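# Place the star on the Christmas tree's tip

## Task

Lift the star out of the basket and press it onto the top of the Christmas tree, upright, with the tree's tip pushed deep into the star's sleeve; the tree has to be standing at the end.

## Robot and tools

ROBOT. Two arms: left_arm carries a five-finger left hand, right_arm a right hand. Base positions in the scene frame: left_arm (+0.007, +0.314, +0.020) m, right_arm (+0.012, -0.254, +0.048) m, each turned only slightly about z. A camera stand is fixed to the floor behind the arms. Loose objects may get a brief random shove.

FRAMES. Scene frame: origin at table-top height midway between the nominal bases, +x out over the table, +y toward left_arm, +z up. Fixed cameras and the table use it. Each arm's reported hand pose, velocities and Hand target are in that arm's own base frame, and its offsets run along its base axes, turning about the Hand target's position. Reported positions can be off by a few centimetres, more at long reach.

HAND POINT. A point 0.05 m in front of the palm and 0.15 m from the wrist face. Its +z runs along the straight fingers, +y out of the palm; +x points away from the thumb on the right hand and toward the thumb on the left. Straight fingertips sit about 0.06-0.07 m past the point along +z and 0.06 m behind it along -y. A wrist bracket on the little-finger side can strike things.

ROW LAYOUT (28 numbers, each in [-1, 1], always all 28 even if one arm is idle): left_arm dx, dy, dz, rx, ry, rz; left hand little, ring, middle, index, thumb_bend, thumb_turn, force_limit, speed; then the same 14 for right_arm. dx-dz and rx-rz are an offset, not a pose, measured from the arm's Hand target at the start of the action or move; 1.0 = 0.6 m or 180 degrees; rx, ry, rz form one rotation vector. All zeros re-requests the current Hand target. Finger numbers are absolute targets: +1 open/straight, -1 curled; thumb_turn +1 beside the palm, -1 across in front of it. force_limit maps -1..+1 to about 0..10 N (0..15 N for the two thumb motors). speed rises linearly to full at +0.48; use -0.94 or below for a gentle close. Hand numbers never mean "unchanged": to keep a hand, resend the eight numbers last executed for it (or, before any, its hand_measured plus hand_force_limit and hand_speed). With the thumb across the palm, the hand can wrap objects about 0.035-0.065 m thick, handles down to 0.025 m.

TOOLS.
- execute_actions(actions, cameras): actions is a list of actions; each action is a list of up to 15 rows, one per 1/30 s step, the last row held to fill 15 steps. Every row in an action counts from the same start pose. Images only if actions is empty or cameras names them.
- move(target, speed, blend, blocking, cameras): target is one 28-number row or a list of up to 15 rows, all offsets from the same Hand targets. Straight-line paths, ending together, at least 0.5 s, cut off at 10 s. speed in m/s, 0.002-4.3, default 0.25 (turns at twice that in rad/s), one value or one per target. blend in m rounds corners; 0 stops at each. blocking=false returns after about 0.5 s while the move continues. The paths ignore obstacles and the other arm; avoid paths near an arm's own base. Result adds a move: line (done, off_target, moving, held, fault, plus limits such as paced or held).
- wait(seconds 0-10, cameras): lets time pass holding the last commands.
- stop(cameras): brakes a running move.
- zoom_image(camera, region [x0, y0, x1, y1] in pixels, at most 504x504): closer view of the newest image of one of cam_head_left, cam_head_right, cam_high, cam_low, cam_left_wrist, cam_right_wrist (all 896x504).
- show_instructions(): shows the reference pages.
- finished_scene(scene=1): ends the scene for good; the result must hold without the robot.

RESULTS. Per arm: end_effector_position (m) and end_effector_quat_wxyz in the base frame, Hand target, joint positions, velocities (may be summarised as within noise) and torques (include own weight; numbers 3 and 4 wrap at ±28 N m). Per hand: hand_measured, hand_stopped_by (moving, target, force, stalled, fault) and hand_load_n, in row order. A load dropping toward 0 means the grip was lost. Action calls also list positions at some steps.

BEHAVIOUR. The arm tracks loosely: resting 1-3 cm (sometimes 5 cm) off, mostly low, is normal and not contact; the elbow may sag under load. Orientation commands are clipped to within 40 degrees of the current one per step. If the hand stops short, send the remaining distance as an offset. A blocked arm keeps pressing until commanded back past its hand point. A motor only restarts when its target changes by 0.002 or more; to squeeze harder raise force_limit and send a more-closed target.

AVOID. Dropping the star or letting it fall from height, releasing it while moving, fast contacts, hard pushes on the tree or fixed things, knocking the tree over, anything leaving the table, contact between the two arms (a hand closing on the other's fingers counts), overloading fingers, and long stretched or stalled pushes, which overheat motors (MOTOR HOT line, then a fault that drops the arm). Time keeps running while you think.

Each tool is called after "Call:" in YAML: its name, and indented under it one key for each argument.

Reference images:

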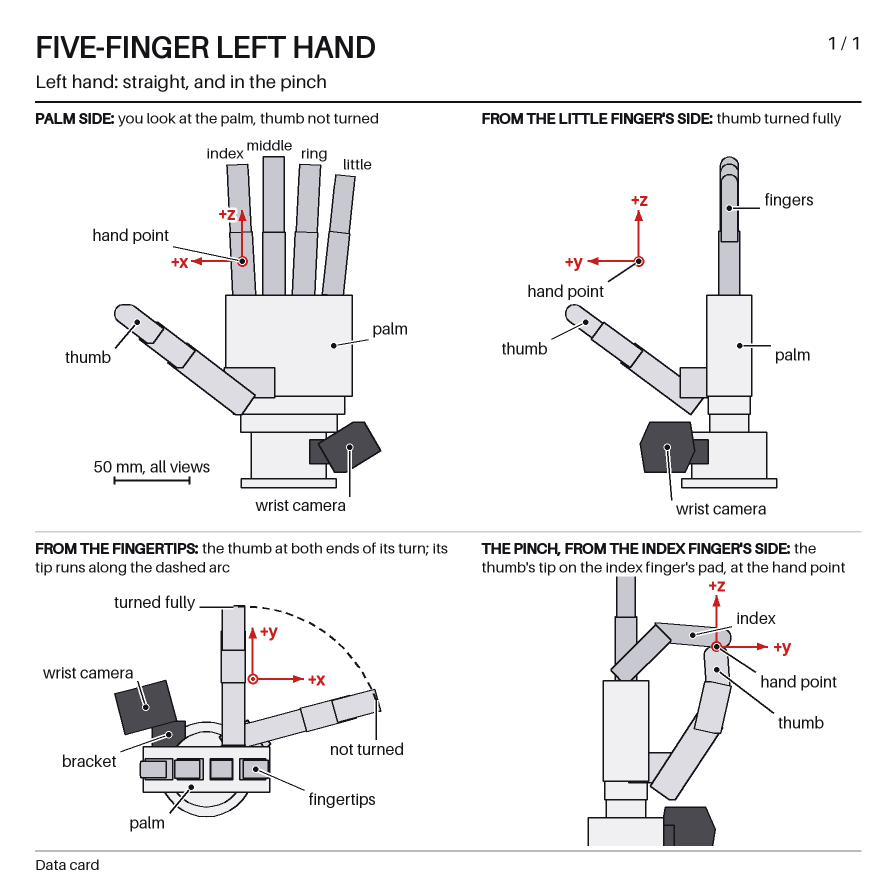

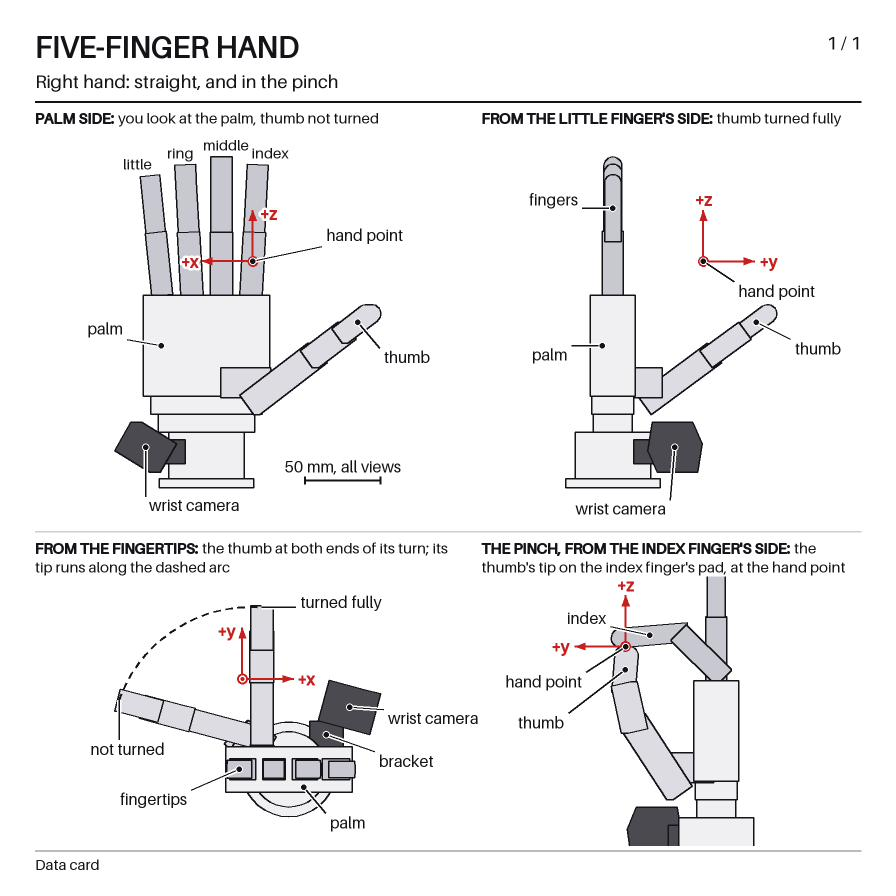

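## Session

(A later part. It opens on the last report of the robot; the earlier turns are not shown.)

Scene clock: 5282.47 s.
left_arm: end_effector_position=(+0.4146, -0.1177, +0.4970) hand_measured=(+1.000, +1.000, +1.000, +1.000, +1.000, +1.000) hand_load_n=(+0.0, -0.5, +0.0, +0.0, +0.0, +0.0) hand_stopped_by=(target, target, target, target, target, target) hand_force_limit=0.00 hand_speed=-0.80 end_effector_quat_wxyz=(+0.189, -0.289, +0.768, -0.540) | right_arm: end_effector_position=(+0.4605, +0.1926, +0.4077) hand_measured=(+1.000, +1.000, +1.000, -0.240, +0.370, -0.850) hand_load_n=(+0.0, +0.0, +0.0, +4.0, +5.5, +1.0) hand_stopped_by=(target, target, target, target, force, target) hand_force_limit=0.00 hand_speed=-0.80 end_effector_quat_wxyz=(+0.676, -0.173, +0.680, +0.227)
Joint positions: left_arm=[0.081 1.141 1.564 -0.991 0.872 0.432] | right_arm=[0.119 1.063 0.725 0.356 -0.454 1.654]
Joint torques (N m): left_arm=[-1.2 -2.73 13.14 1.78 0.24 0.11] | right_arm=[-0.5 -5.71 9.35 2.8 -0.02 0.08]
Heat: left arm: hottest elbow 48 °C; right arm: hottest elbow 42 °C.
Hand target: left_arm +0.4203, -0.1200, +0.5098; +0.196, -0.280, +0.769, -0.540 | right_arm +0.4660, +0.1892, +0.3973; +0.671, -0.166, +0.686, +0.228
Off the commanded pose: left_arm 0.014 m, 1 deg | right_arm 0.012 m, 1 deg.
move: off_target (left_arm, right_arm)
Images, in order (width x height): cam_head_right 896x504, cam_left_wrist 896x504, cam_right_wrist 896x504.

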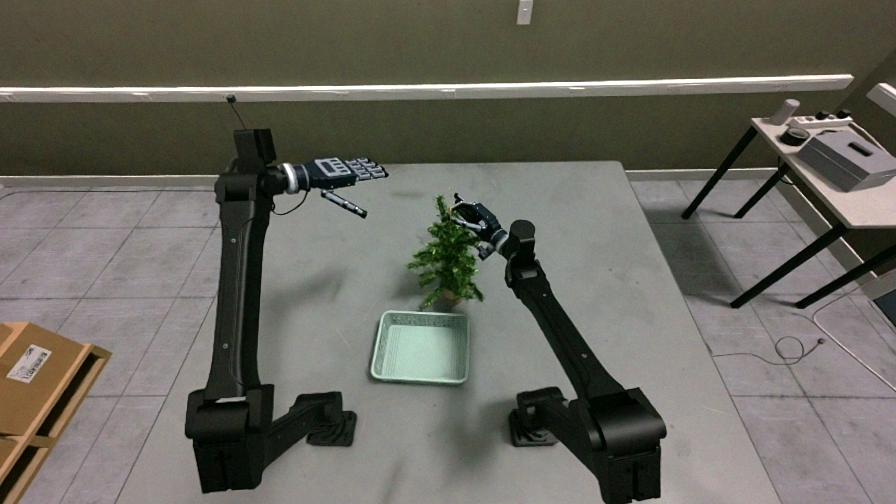

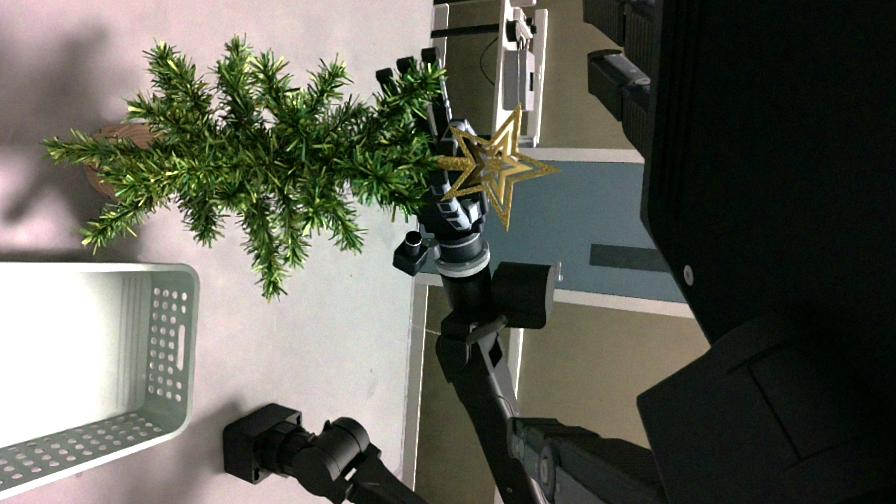

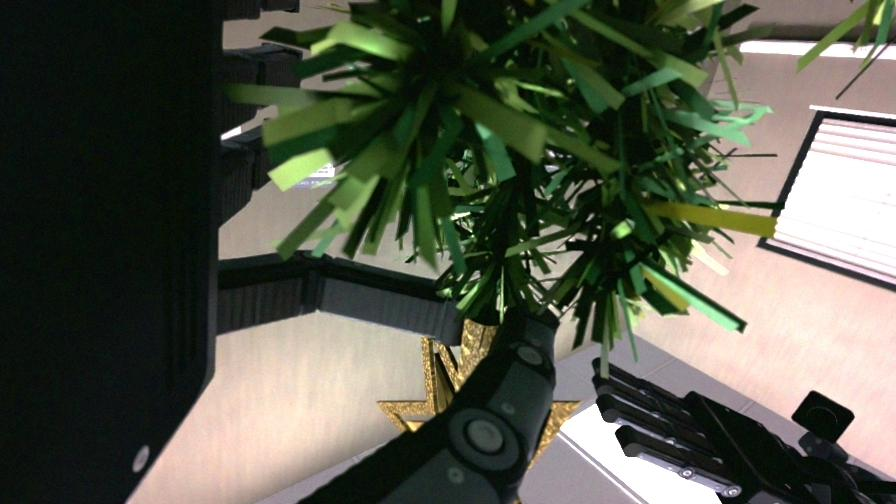

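Call:
move:
  target: [0,0,0,0,0,0,1,1,1,1,1,1,0,-0.8,0.0,0.0,-0.009,0,0,0,1,1,1,-0.24,0.12,-0.85,0,-0.8]
  speed: 0.03
  cameras: ["cam_left_wrist","cam_right_wrist","cam_head_right"]

Call:
zoom_image:
  camera: "cam_right_wrist"
  region: [420, 220, 580, 360]

Call:
zoom_image:
  camera: "cam_left_wrist"
  region: [400, 110, 520, 200]

Call:
zoom_image:
  camera: "cam_head_right"
  region: [400, 170, 500, 320]

Scene clock: 5292.40 s.
left_arm: end_effector_position=(+0.4146, -0.1177, +0.4970) hand_measured=(+1.000, +1.000, +1.000, +1.000, +1.000, +1.000) hand_load_n=(+0.0, +0.0, +0.0, +0.0, +0.0, +0.0) hand_stopped_by=(target, target, target, target, target, target) hand_force_limit=0.00 hand_speed=-0.80 end_effector_quat_wxyz=(+0.189, -0.289, +0.768, -0.540) | right_arm: end_effector_position=(+0.4604, +0.1925, +0.4037) hand_measured=(+1.000, +1.000, +1.000, -0.240, +0.370, -0.850) hand_load_n=(+0.0, +0.0, +0.0, +4.0, +5.5, +1.0) hand_stopped_by=(target, target, target, target, force, target) hand_force_limit=0.00 hand_speed=-0.80 end_effector_quat_wxyz=(+0.677, -0.173, +0.679, +0.227)
Joint positions: left_arm=[0.081 1.141 1.564 -0.991 0.872 0.432] | right_arm=[0.119 1.068 0.716 0.374 -0.454 1.655]
Joint torques (N m): left_arm=[-1.49 -2.78 13.03 1.73 0.23 0.1] | right_arm=[-0.38 -5.66 8.91 2.8 0.01 0.04]
Heat: left arm: hottest elbow 48 °C; right arm: hottest elbow 41 °C.
Hand target: left_arm +0.4203, -0.1200, +0.5098; +0.196, -0.280, +0.769, -0.540 | right_arm +0.4660, +0.1892, +0.3922; +0.671, -0.167, +0.686, +0.228
Off the commanded pose: left_arm 0.014 m, 1 deg | right_arm 0.013 m, 1 deg.
move: off_target (left_arm, right_arm)
Images, in order (width x height): cam_head_right 896x504, cam_left_wrist 896x504, cam_right_wrist 896x504.

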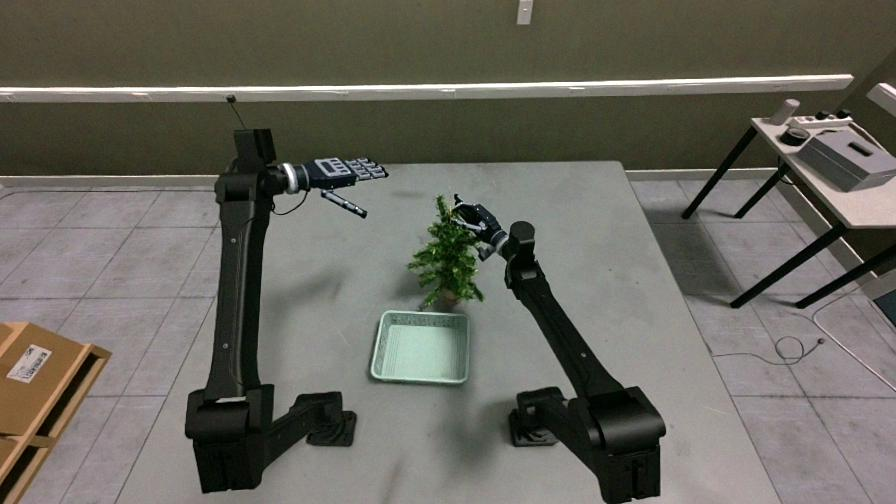

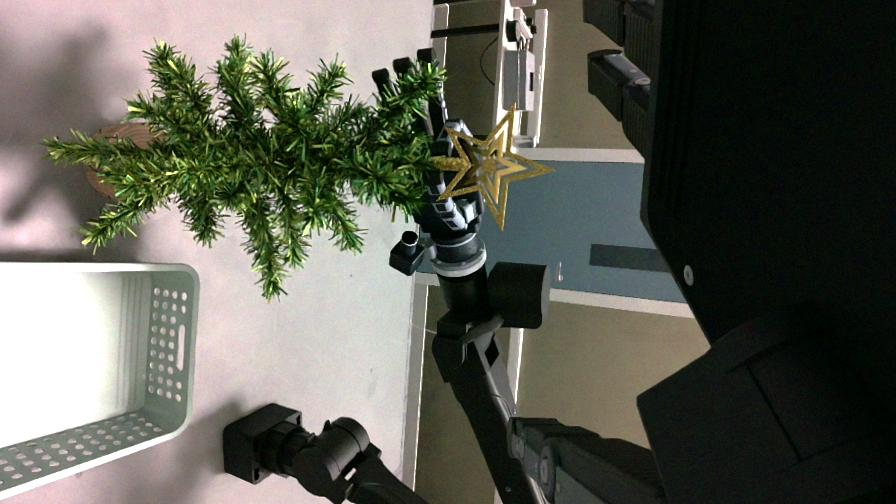

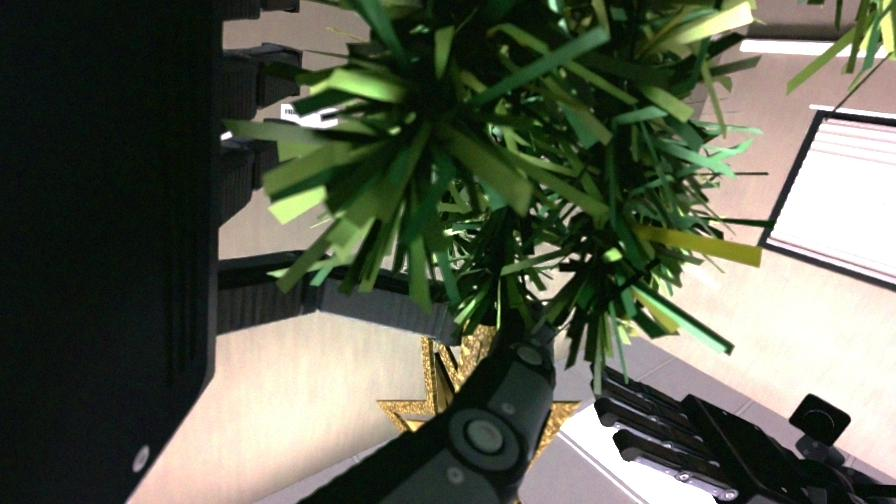

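Scaled by 3.150.

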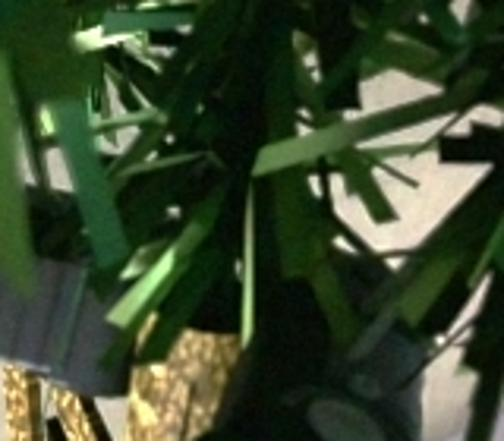

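Scaled by 4.200.

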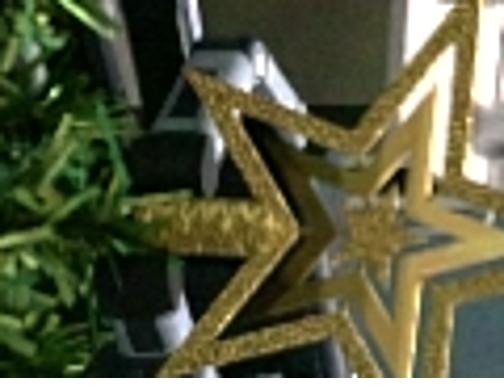

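Scaled by 3.360.

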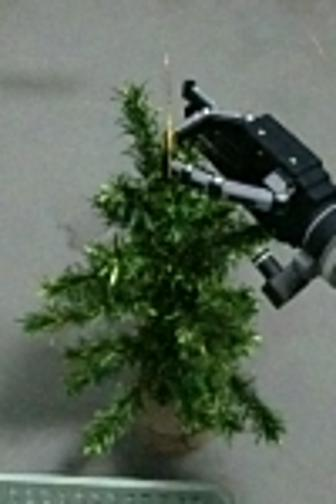

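Call:
move:
  target: [0,0,0,0,0,0,1,1,1,1,1,1,0,-0.8,0.0,0.0,-0.007,0,0,0,1,1,1,-0.24,0.12,-0.85,0,-0.8]
  speed: 0.03
  cameras: ["cam_left_wrist","cam_right_wrist","cam_head_right"]

Call:
zoom_image:
  camera: "cam_left_wrist"
  region: [400, 110, 520, 200]

Call:
zoom_image:
  camera: "cam_head_right"
  region: [400, 170, 500, 320]

Scene clock: 5303.87 s.
left_arm: end_effector_position=(+0.4146, -0.1177, +0.4970) hand_measured=(+1.000, +1.000, +1.000, +1.000, +1.000, +1.000) hand_load_n=(+0.0, +0.0, -0.5, +0.0, +0.0, +0.0) hand_stopped_by=(target, target, target, target, target, target) hand_force_limit=0.00 hand_speed=-0.80 end_effector_quat_wxyz=(+0.189, -0.289, +0.768, -0.540) | right_arm: end_effector_position=(+0.4599, +0.1924, +0.4025) hand_measured=(+1.000, +1.000, +1.000, -0.240, +0.370, -0.850) hand_load_n=(+0.0, +0.0, +0.0, +4.0, +5.5, +1.0) hand_stopped_by=(target, target, target, target, force, target) hand_force_limit=0.00 hand_speed=-0.80 end_effector_quat_wxyz=(+0.679, -0.173, +0.676, +0.228)
Joint positions: left_arm=[0.081 1.141 1.564 -0.991 0.872 0.432] | right_arm=[0.119 1.071 0.709 0.39 -0.454 1.657]
Joint torques (N m): left_arm=[-1.32 -3.02 13.22 1.87 0.21 0.1] | right_arm=[-0.38 -5.95 8.92 2.39 -0.04 0.03]
Heat: left arm: hottest elbow 48 °C; right arm: hottest elbow 41 °C.
Hand target: left_arm +0.4203, -0.1200, +0.5098; +0.196, -0.280, +0.769, -0.540 | right_arm +0.4660, +0.1892, +0.3877; +0.671, -0.167, +0.686, +0.228
Off the commanded pose: left_arm 0.014 m, 1 deg | right_arm 0.016 m, 2 deg.
move: off_target (left_arm, right_arm)
Images, in order (width x height): cam_head_right 896x504, cam_left_wrist 896x504, cam_right_wrist 896x504.

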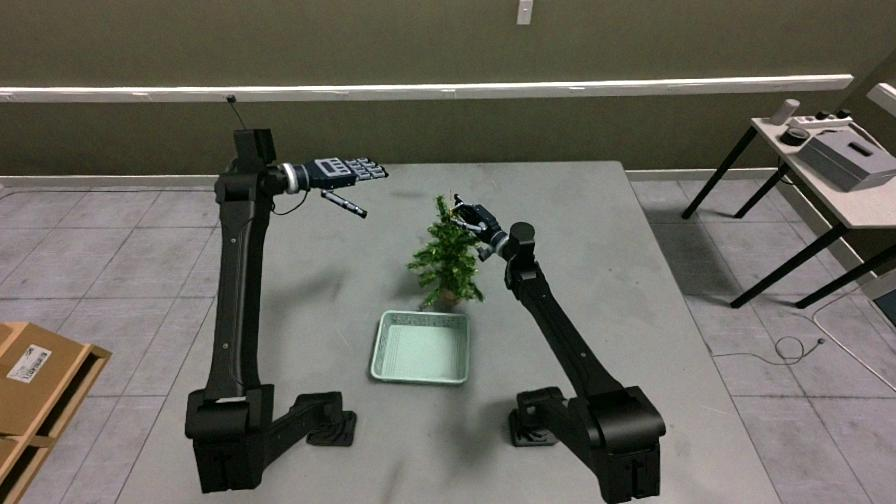

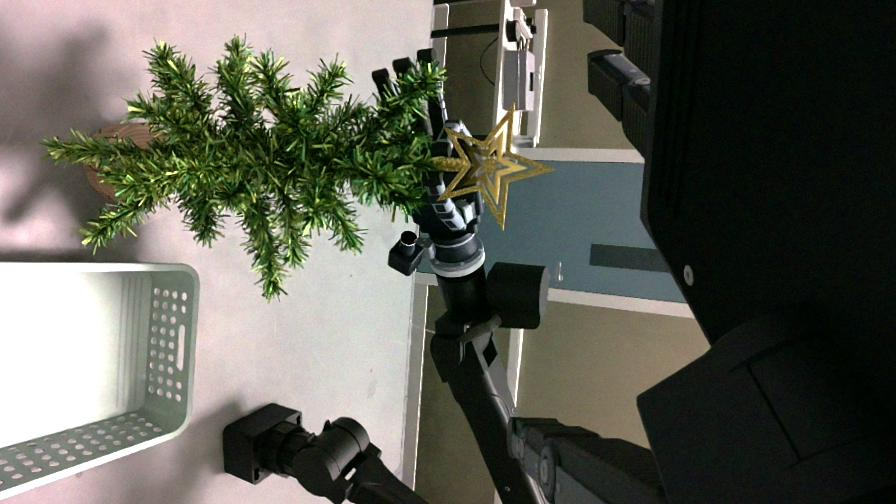

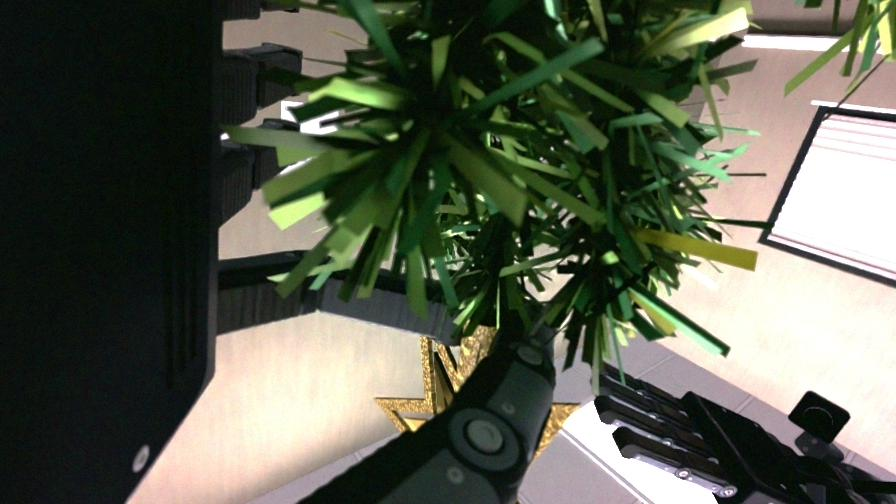

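Scaled by 4.200.

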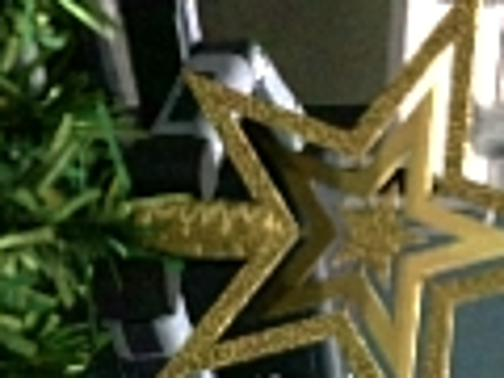

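Scaled by 3.360.

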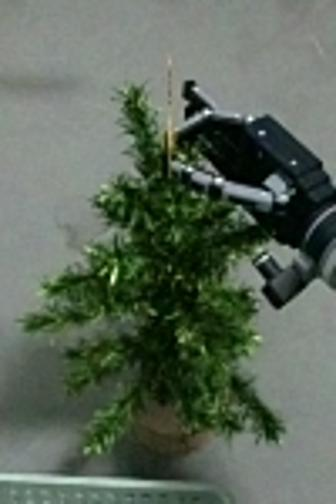

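Call:
move:
  target: [0,0,0,0,0,0,1,1,1,1,1,1,0,-0.8,0.0,0.0,0.01,0,0,0,1,1,1,-0.24,0.12,-0.85,0,-0.8]
  speed: 0.03
  cameras: []

Scene clock: 5326.53 s.
left_arm: end_effector_position=(+0.4146, -0.1177, +0.4970) hand_measured=(+1.000, +1.000, +1.000, +1.000, +1.000, +1.000) hand_load_n=(+0.0, +0.0, +0.0, +0.0, +0.0, -0.5) hand_stopped_by=(target, target, target, target, target, target) hand_force_limit=0.00 hand_speed=-0.80 end_effector_quat_wxyz=(+0.189, -0.289, +0.768, -0.540) | right_arm: end_effector_position=(+0.4599, +0.1924, +0.4025) hand_measured=(+1.000, +1.000, +1.000, -0.240, +0.370, -0.850) hand_load_n=(+0.0, +0.0, +0.0, +4.0, +5.5, +1.0) hand_stopped_by=(target, target, target, target, force, target) hand_force_limit=0.00 hand_speed=-0.80 end_effector_quat_wxyz=(+0.679, -0.172, +0.676, +0.228)
Joint positions: left_arm=[0.081 1.141 1.564 -0.991 0.872 0.432] | right_arm=[0.119 1.071 0.709 0.39 -0.454 1.658]
Joint torques (N m): left_arm=[-1.61 -2.84 13.04 1.72 0.23 0.09] | right_arm=[-0.67 -5.54 9.81 1.66 -0.02 0.08]
Heat: left arm: hottest elbow 48 °C; right arm: hottest elbow 40 °C.
Hand target: left_arm +0.4203, -0.1200, +0.5098; +0.196, -0.280, +0.769, -0.540 | right_arm +0.4660, +0.1892, +0.3937; +0.671, -0.167, +0.686, +0.228
Off the commanded pose: left_arm 0.014 m, 1 deg | right_arm 0.011 m, 2 deg.
move: off_target (left_arm, right_arm)
No camera images: "cameras" was empty.

Release slightly first.

Call:
move:
  target: [0,0,0,0,0,0,1,1,1,1,1,1,0,-0.8,0.0,0.0,0.0,0,0,0,1,1,1,-0.15,0.47,-0.85,0,-0.8]
  speed: 0.03
  cameras: ["cam_left_wrist","cam_right_wrist","cam_head_right"]

Call:
zoom_image:
  camera: "cam_left_wrist"
  region: [400, 110, 520, 200]

Call:
zoom_image:
  camera: "cam_head_right"
  region: [400, 170, 500, 320]

Scene clock: 5337.10 s.
left_arm: end_effector_position=(+0.4146, -0.1177, +0.4970) hand_measured=(+1.000, +1.000, +1.000, +1.000, +1.000, +1.000) hand_load_n=(+0.0, +0.0, +0.0, +0.0, +0.0, -0.5) hand_stopped_by=(target, target, target, target, target, target) hand_force_limit=0.00 hand_speed=-0.80 end_effector_quat_wxyz=(+0.189, -0.289, +0.768, -0.540) | right_arm: end_effector_position=(+0.4599, +0.1924, +0.4024) hand_measured=(+1.000, +1.000, +1.000, -0.150, +0.470, -0.850) hand_load_n=(+0.0, +0.0, +0.0, +0.0, +0.0, +0.0) hand_stopped_by=(target, target, target, target, target, target) hand_force_limit=0.00 hand_speed=-0.80 end_effector_quat_wxyz=(+0.679, -0.172, +0.676, +0.228)
Joint positions: left_arm=[0.081 1.141 1.564 -0.991 0.872 0.432] | right_arm=[0.119 1.071 0.709 0.39 -0.454 1.658]
Joint torques (N m): left_arm=[-1.26 -3.02 13.16 1.74 0.22 0.1] | right_arm=[-1.55 -5.42 10.14 1.84 -0.03 0.03]
Heat: left arm: hottest elbow 48 °C; right arm: hottest elbow 40 °C.
Hand target: left_arm +0.4203, -0.1200, +0.5098; +0.196, -0.280, +0.769, -0.540 | right_arm +0.4660, +0.1892, +0.3938; +0.671, -0.167, +0.686, +0.228
Off the commanded pose: left_arm 0.014 m, 1 deg | right_arm 0.011 m, 2 deg.
move: off_target (left_arm, right_arm)
Images, in order (width x height): cam_head_right 896x504, cam_left_wrist 896x504, cam_right_wrist 896x504.

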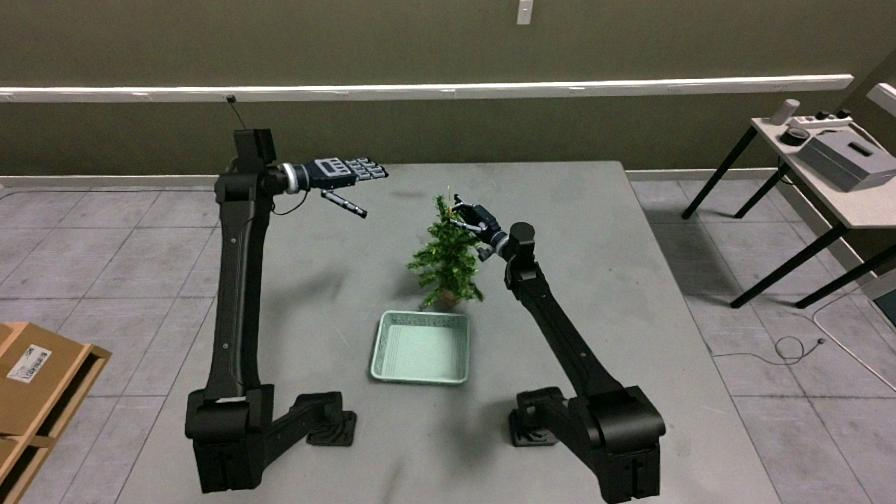

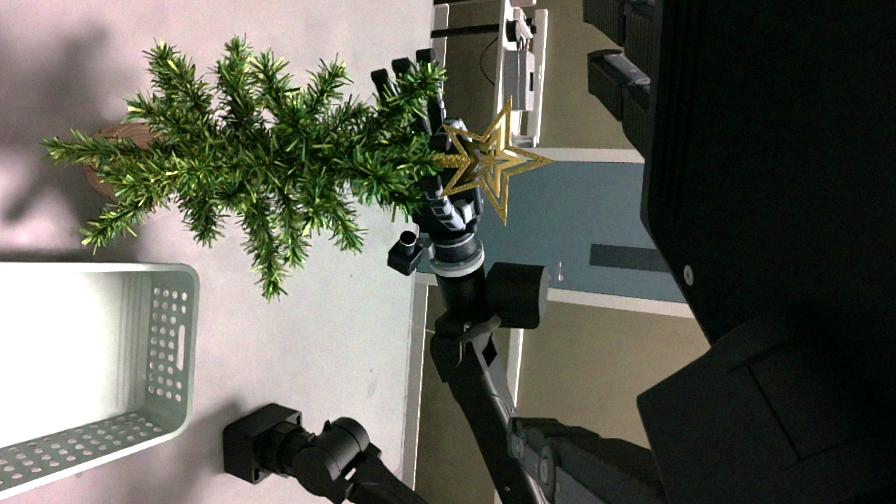

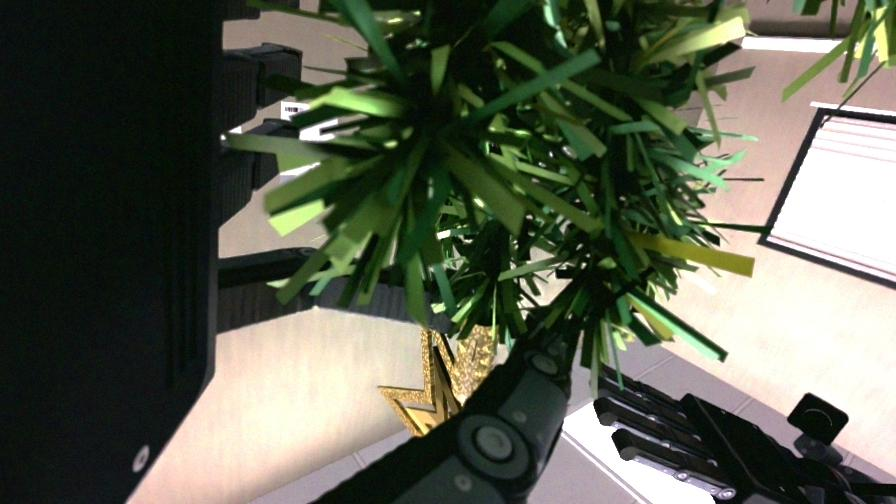

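Scaled by 4.200.

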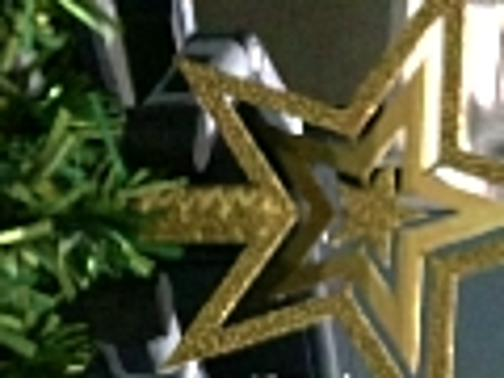

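Scaled by 3.360.

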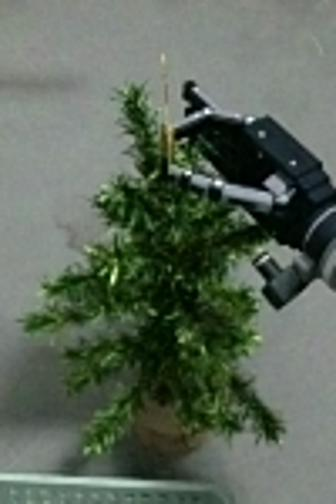

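Call:
move:
  target: [0,0,0,0,0,0,1,1,1,1,1,1,0,-0.8,0.0,0.0,0.0,0,0,0,1,1,1,0.4,0.85,-0.85,0,-0.8]
  speed: 0.03
  cameras: ["cam_left_wrist","cam_right_wrist","cam_head_right"]

Call:
zoom_image:
  camera: "cam_left_wrist"
  region: [400, 110, 520, 200]

Call:
zoom_image:
  camera: "cam_head_right"
  region: [400, 170, 500, 320]

Scene clock: 5358.13 s.
left_arm: end_effector_position=(+0.4146, -0.1177, +0.4970) hand_measured=(+1.000, +1.000, +1.000, +1.000, +1.000, +1.000) hand_load_n=(+0.0, +0.0, -0.5, +0.0, +0.0, +0.0) hand_stopped_by=(target, target, target, target, target, target) hand_force_limit=0.00 hand_speed=-0.80 end_effector_quat_wxyz=(+0.189, -0.289, +0.768, -0.540) | right_arm: end_effector_position=(+0.4599, +0.1924, +0.4023) hand_measured=(+1.000, +1.000, +1.000, +0.400, +0.850, -0.850) hand_load_n=(+0.0, +0.0, +0.0, +0.0, +0.0, +0.0) hand_stopped_by=(target, target, target, target, target, target) hand_force_limit=0.00 hand_speed=-0.80 end_effector_quat_wxyz=(+0.679, -0.172, +0.677, +0.228)
Joint positions: left_arm=[0.081 1.141 1.564 -0.991 0.872 0.432] | right_arm=[0.119 1.071 0.709 0.389 -0.454 1.658]
Joint torques (N m): left_arm=[-1.2 -2.9 13.16 1.78 0.25 0.1] | right_arm=[-0.15 -5.95 9.88 1.73 0 0.01]
Heat: left arm: hottest elbow 48 °C; right arm: hottest elbow 40 °C.
Hand target: left_arm +0.4203, -0.1200, +0.5098; +0.196, -0.280, +0.769, -0.540 | right_arm +0.4660, +0.1892, +0.3938; +0.671, -0.167, +0.686, +0.228
Off the commanded pose: left_arm 0.014 m, 1 deg | right_arm 0.011 m, 2 deg.
move: off_target (left_arm, right_arm)
Images, in order (width x height): cam_head_right 896x504, cam_left_wrist 896x504, cam_right_wrist 896x504.

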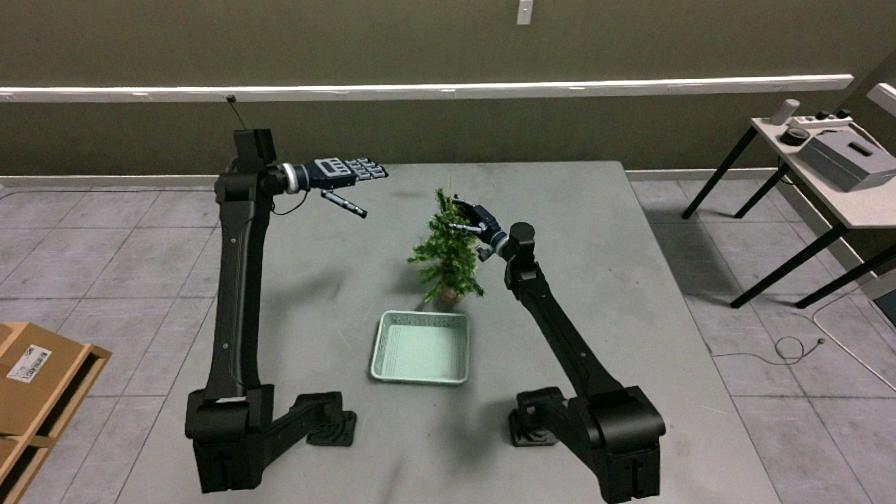

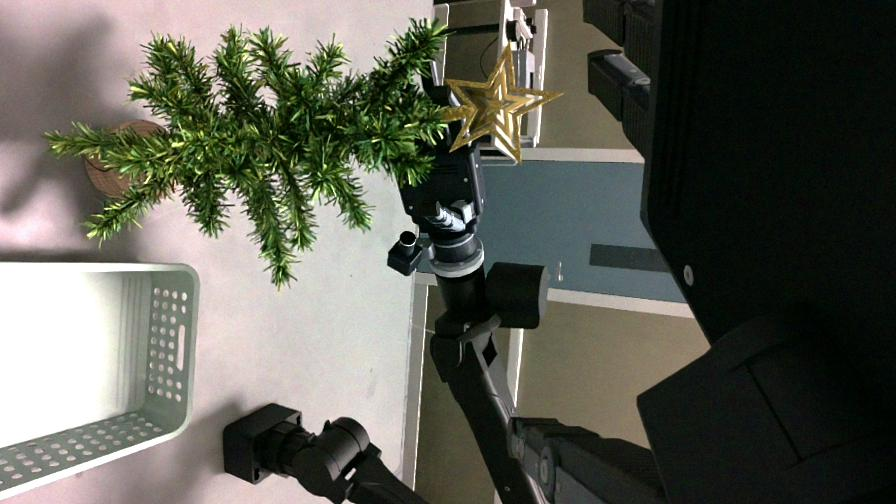

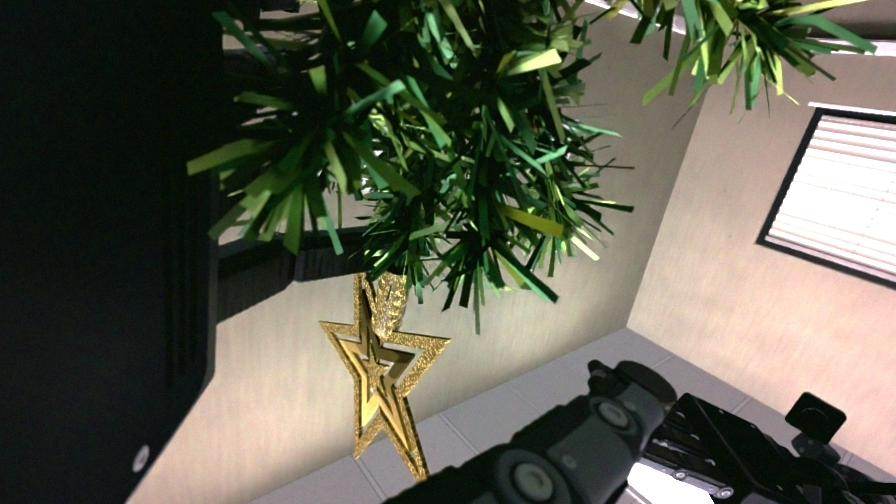

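Scaled by 4.200.

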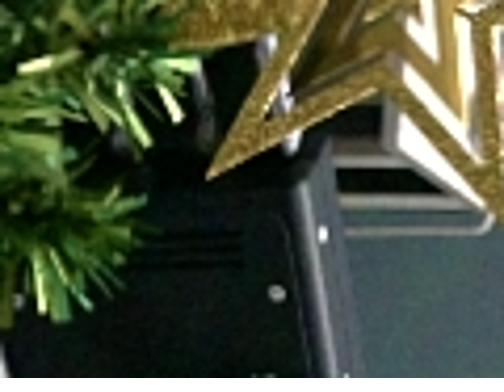

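Scaled by 3.360.

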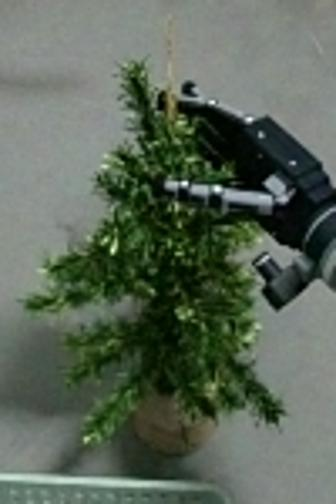

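Call:
move:
  target: [0,0,0,0,0,0,1,1,1,1,1,1,0,-0.8,0.0,0.0,0.0,0,0,0,1,1,1,0.1,0.85,-0.85,0,-0.85]
  speed: 0.03
  cameras: ["cam_left_wrist","cam_right_wrist","cam_head_right"]

Call:
zoom_image:
  camera: "cam_head_right"
  region: [400, 170, 500, 320]

Scene clock: 5375.53 s.
left_arm: end_effector_position=(+0.4146, -0.1177, +0.4970) hand_measured=(+1.000, +1.000, +1.000, +1.000, +1.000, +1.000) hand_load_n=(+0.0, +0.0, +0.0, +0.0, +0.0, +0.0) hand_stopped_by=(target, target, target, target, target, target) hand_force_limit=0.00 hand_speed=-0.80 end_effector_quat_wxyz=(+0.189, -0.289, +0.768, -0.540) | right_arm: end_effector_position=(+0.4599, +0.1924, +0.4023) hand_measured=(+1.000, +1.000, +1.000, +0.100, +0.850, -0.850) hand_load_n=(+0.0, +0.0, +0.0, +0.0, +0.0, -0.5) hand_stopped_by=(target, target, target, target, target, target) hand_force_limit=0.00 hand_speed=-0.85 end_effector_quat_wxyz=(+0.679, -0.172, +0.677, +0.228)
Joint positions: left_arm=[0.081 1.141 1.564 -0.991 0.872 0.432] | right_arm=[0.119 1.071 0.709 0.389 -0.454 1.658]
Joint torques (N m): left_arm=[-1.26 -2.55 13.03 1.81 0.22 0.07] | right_arm=[-0.44 -5.83 9.72 1.89 -0.03 0.02]
Heat: left arm: hottest elbow 48 °C; right arm: hottest elbow 40 °C.
Hand target: left_arm +0.4203, -0.1200, +0.5098; +0.196, -0.280, +0.769, -0.540 | right_arm +0.4660, +0.1892, +0.3938; +0.671, -0.167, +0.686, +0.228
Off the commanded pose: left_arm 0.014 m, 1 deg | right_arm 0.011 m, 2 deg.
move: off_target (left_arm, right_arm)
Images, in order (width x height): cam_head_right 896x504, cam_left_wrist 896x504, cam_right_wrist 896x504.

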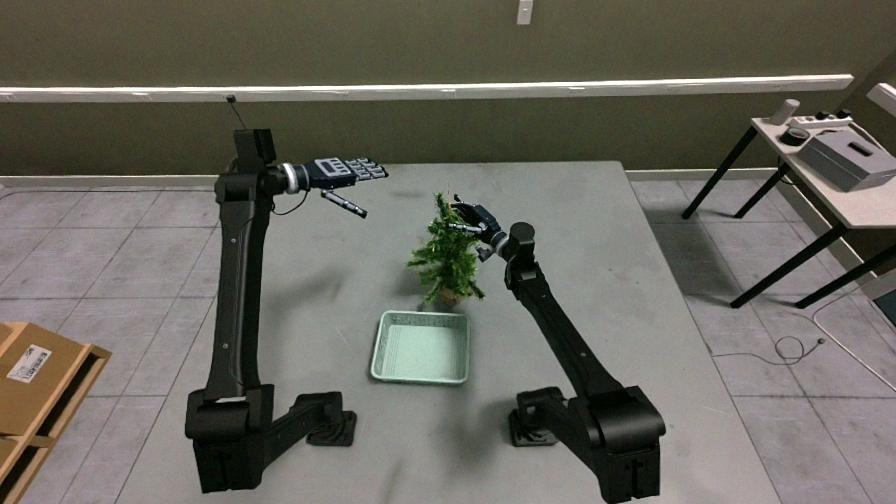

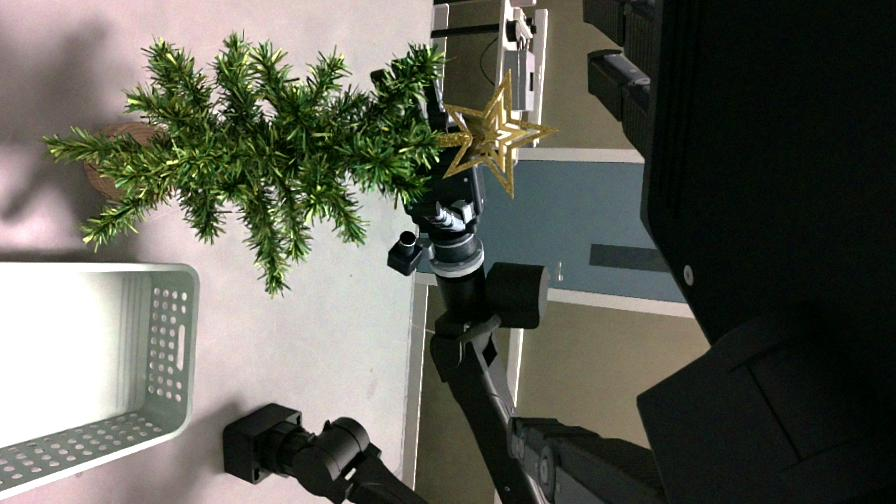

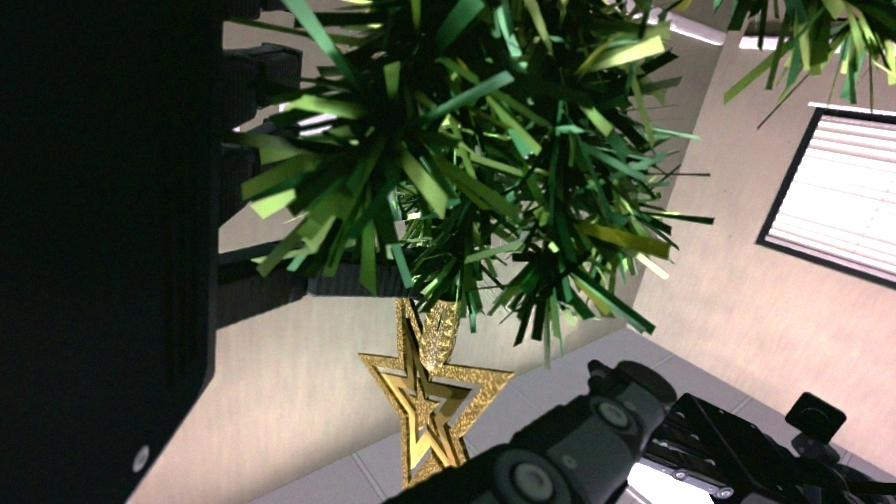

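Scaled by 3.360.

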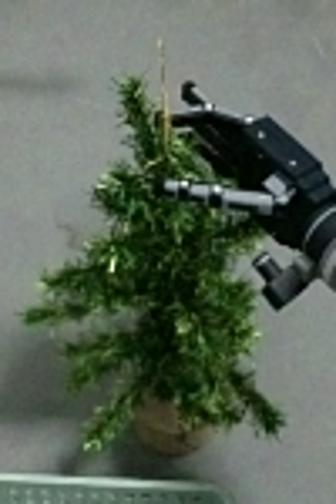

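Call:
move:
  target: [0,0,0,0,0,0,1,1,1,1,1,1,0,-0.8,0.0,0.0,0.0,0,0,0,1,1,1,-0.15,0.85,-0.85,0,-0.85]
  speed: 0.03
  cameras: ["cam_left_wrist","cam_right_wrist","cam_head_right"]

Call:
zoom_image:
  camera: "cam_left_wrist"
  region: [360, 50, 580, 250]

Call:
zoom_image:
  camera: "cam_head_right"
  region: [400, 170, 500, 320]

Scene clock: 5423.30 s.
left_arm: end_effector_position=(+0.4146, -0.1177, +0.4970) hand_measured=(+1.000, +1.000, +1.000, +1.000, +1.000, +1.000) hand_load_n=(+0.0, -0.5, +0.0, +0.0, +0.0, +0.0) hand_stopped_by=(target, target, target, target, target, target) hand_force_limit=0.00 hand_speed=-0.80 end_effector_quat_wxyz=(+0.189, -0.289, +0.768, -0.540) | right_arm: end_effector_position=(+0.4599, +0.1924, +0.4023) hand_measured=(+1.000, +1.000, +1.000, -0.150, +0.850, -0.850) hand_load_n=(+0.0, +0.0, +0.0, +0.0, +0.0, +0.0) hand_stopped_by=(target, target, target, target, target, target) hand_force_limit=0.00 hand_speed=-0.85 end_effector_quat_wxyz=(+0.679, -0.172, +0.677, +0.228)
Joint positions: left_arm=[0.081 1.141 1.564 -0.991 0.872 0.432] | right_arm=[0.119 1.071 0.709 0.389 -0.454 1.658]
Joint torques (N m): left_arm=[-1.38 -2.78 13.18 1.7 0.26 0.1] | right_arm=[-0.97 -6.07 9.88 1.83 -0.02 0.05]
Heat: left arm: hottest elbow 48 °C; right arm: hottest elbow 40 °C.
Hand target: left_arm +0.4203, -0.1200, +0.5098; +0.196, -0.280, +0.769, -0.540 | right_arm +0.4660, +0.1892, +0.3938; +0.671, -0.167, +0.686, +0.228
Off the commanded pose: left_arm 0.014 m, 1 deg | right_arm 0.011 m, 2 deg.
move: off_target (left_arm, right_arm)
Images, in order (width x height): cam_head_right 896x504, cam_left_wrist 896x504, cam_right_wrist 896x504.

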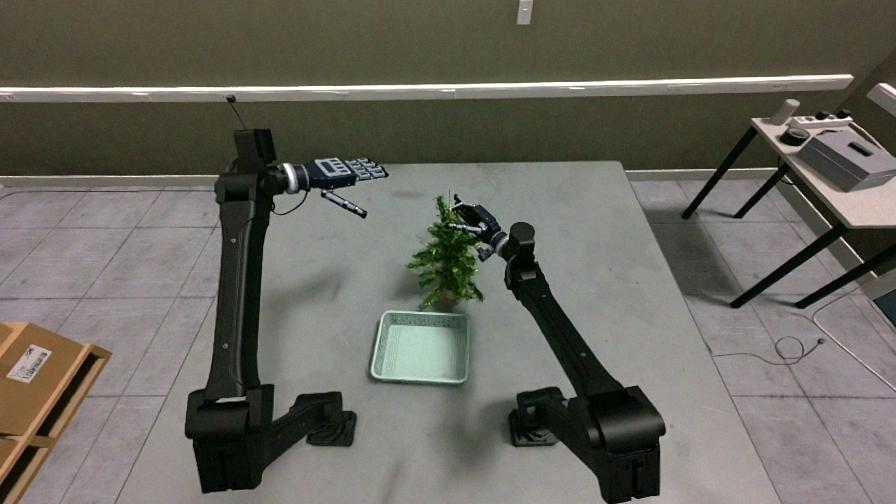

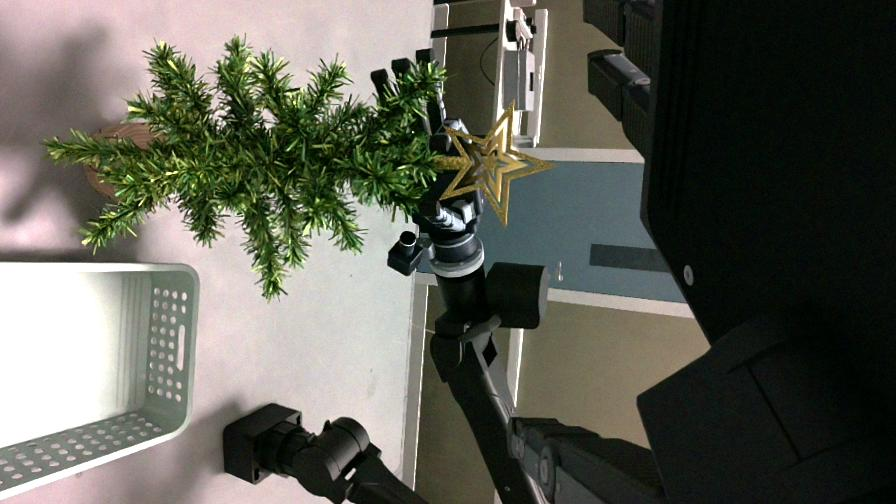

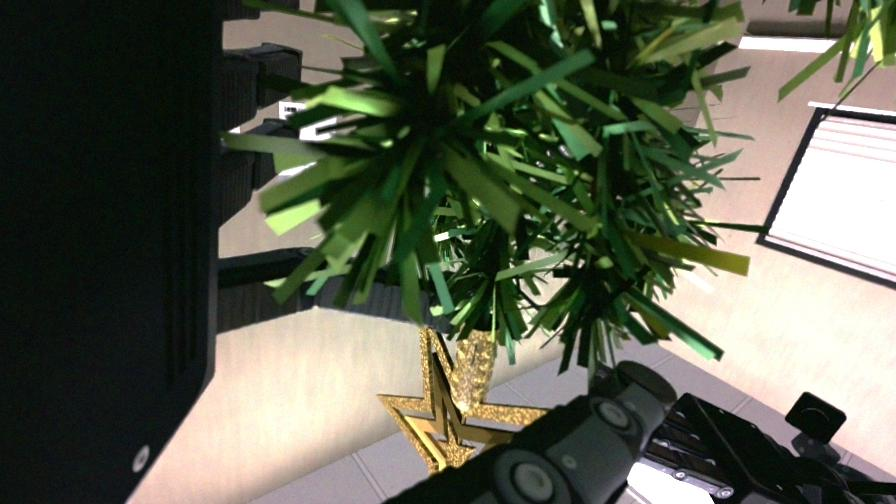

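Scaled by 2.291.

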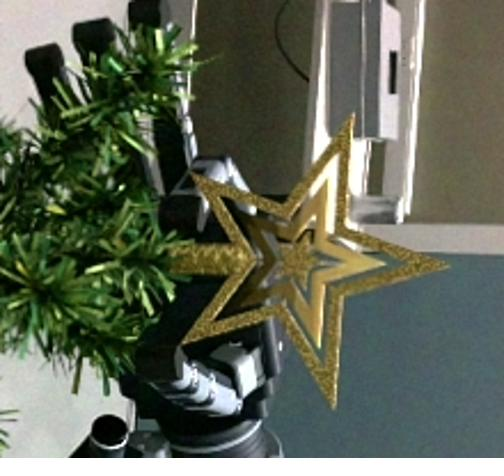

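Scaled by 3.360.

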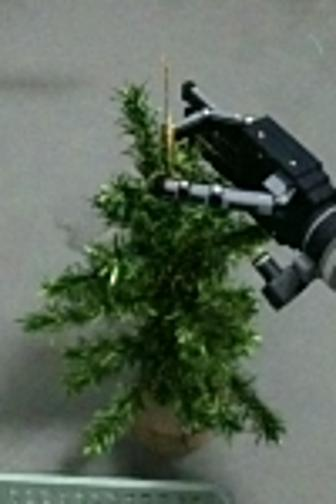

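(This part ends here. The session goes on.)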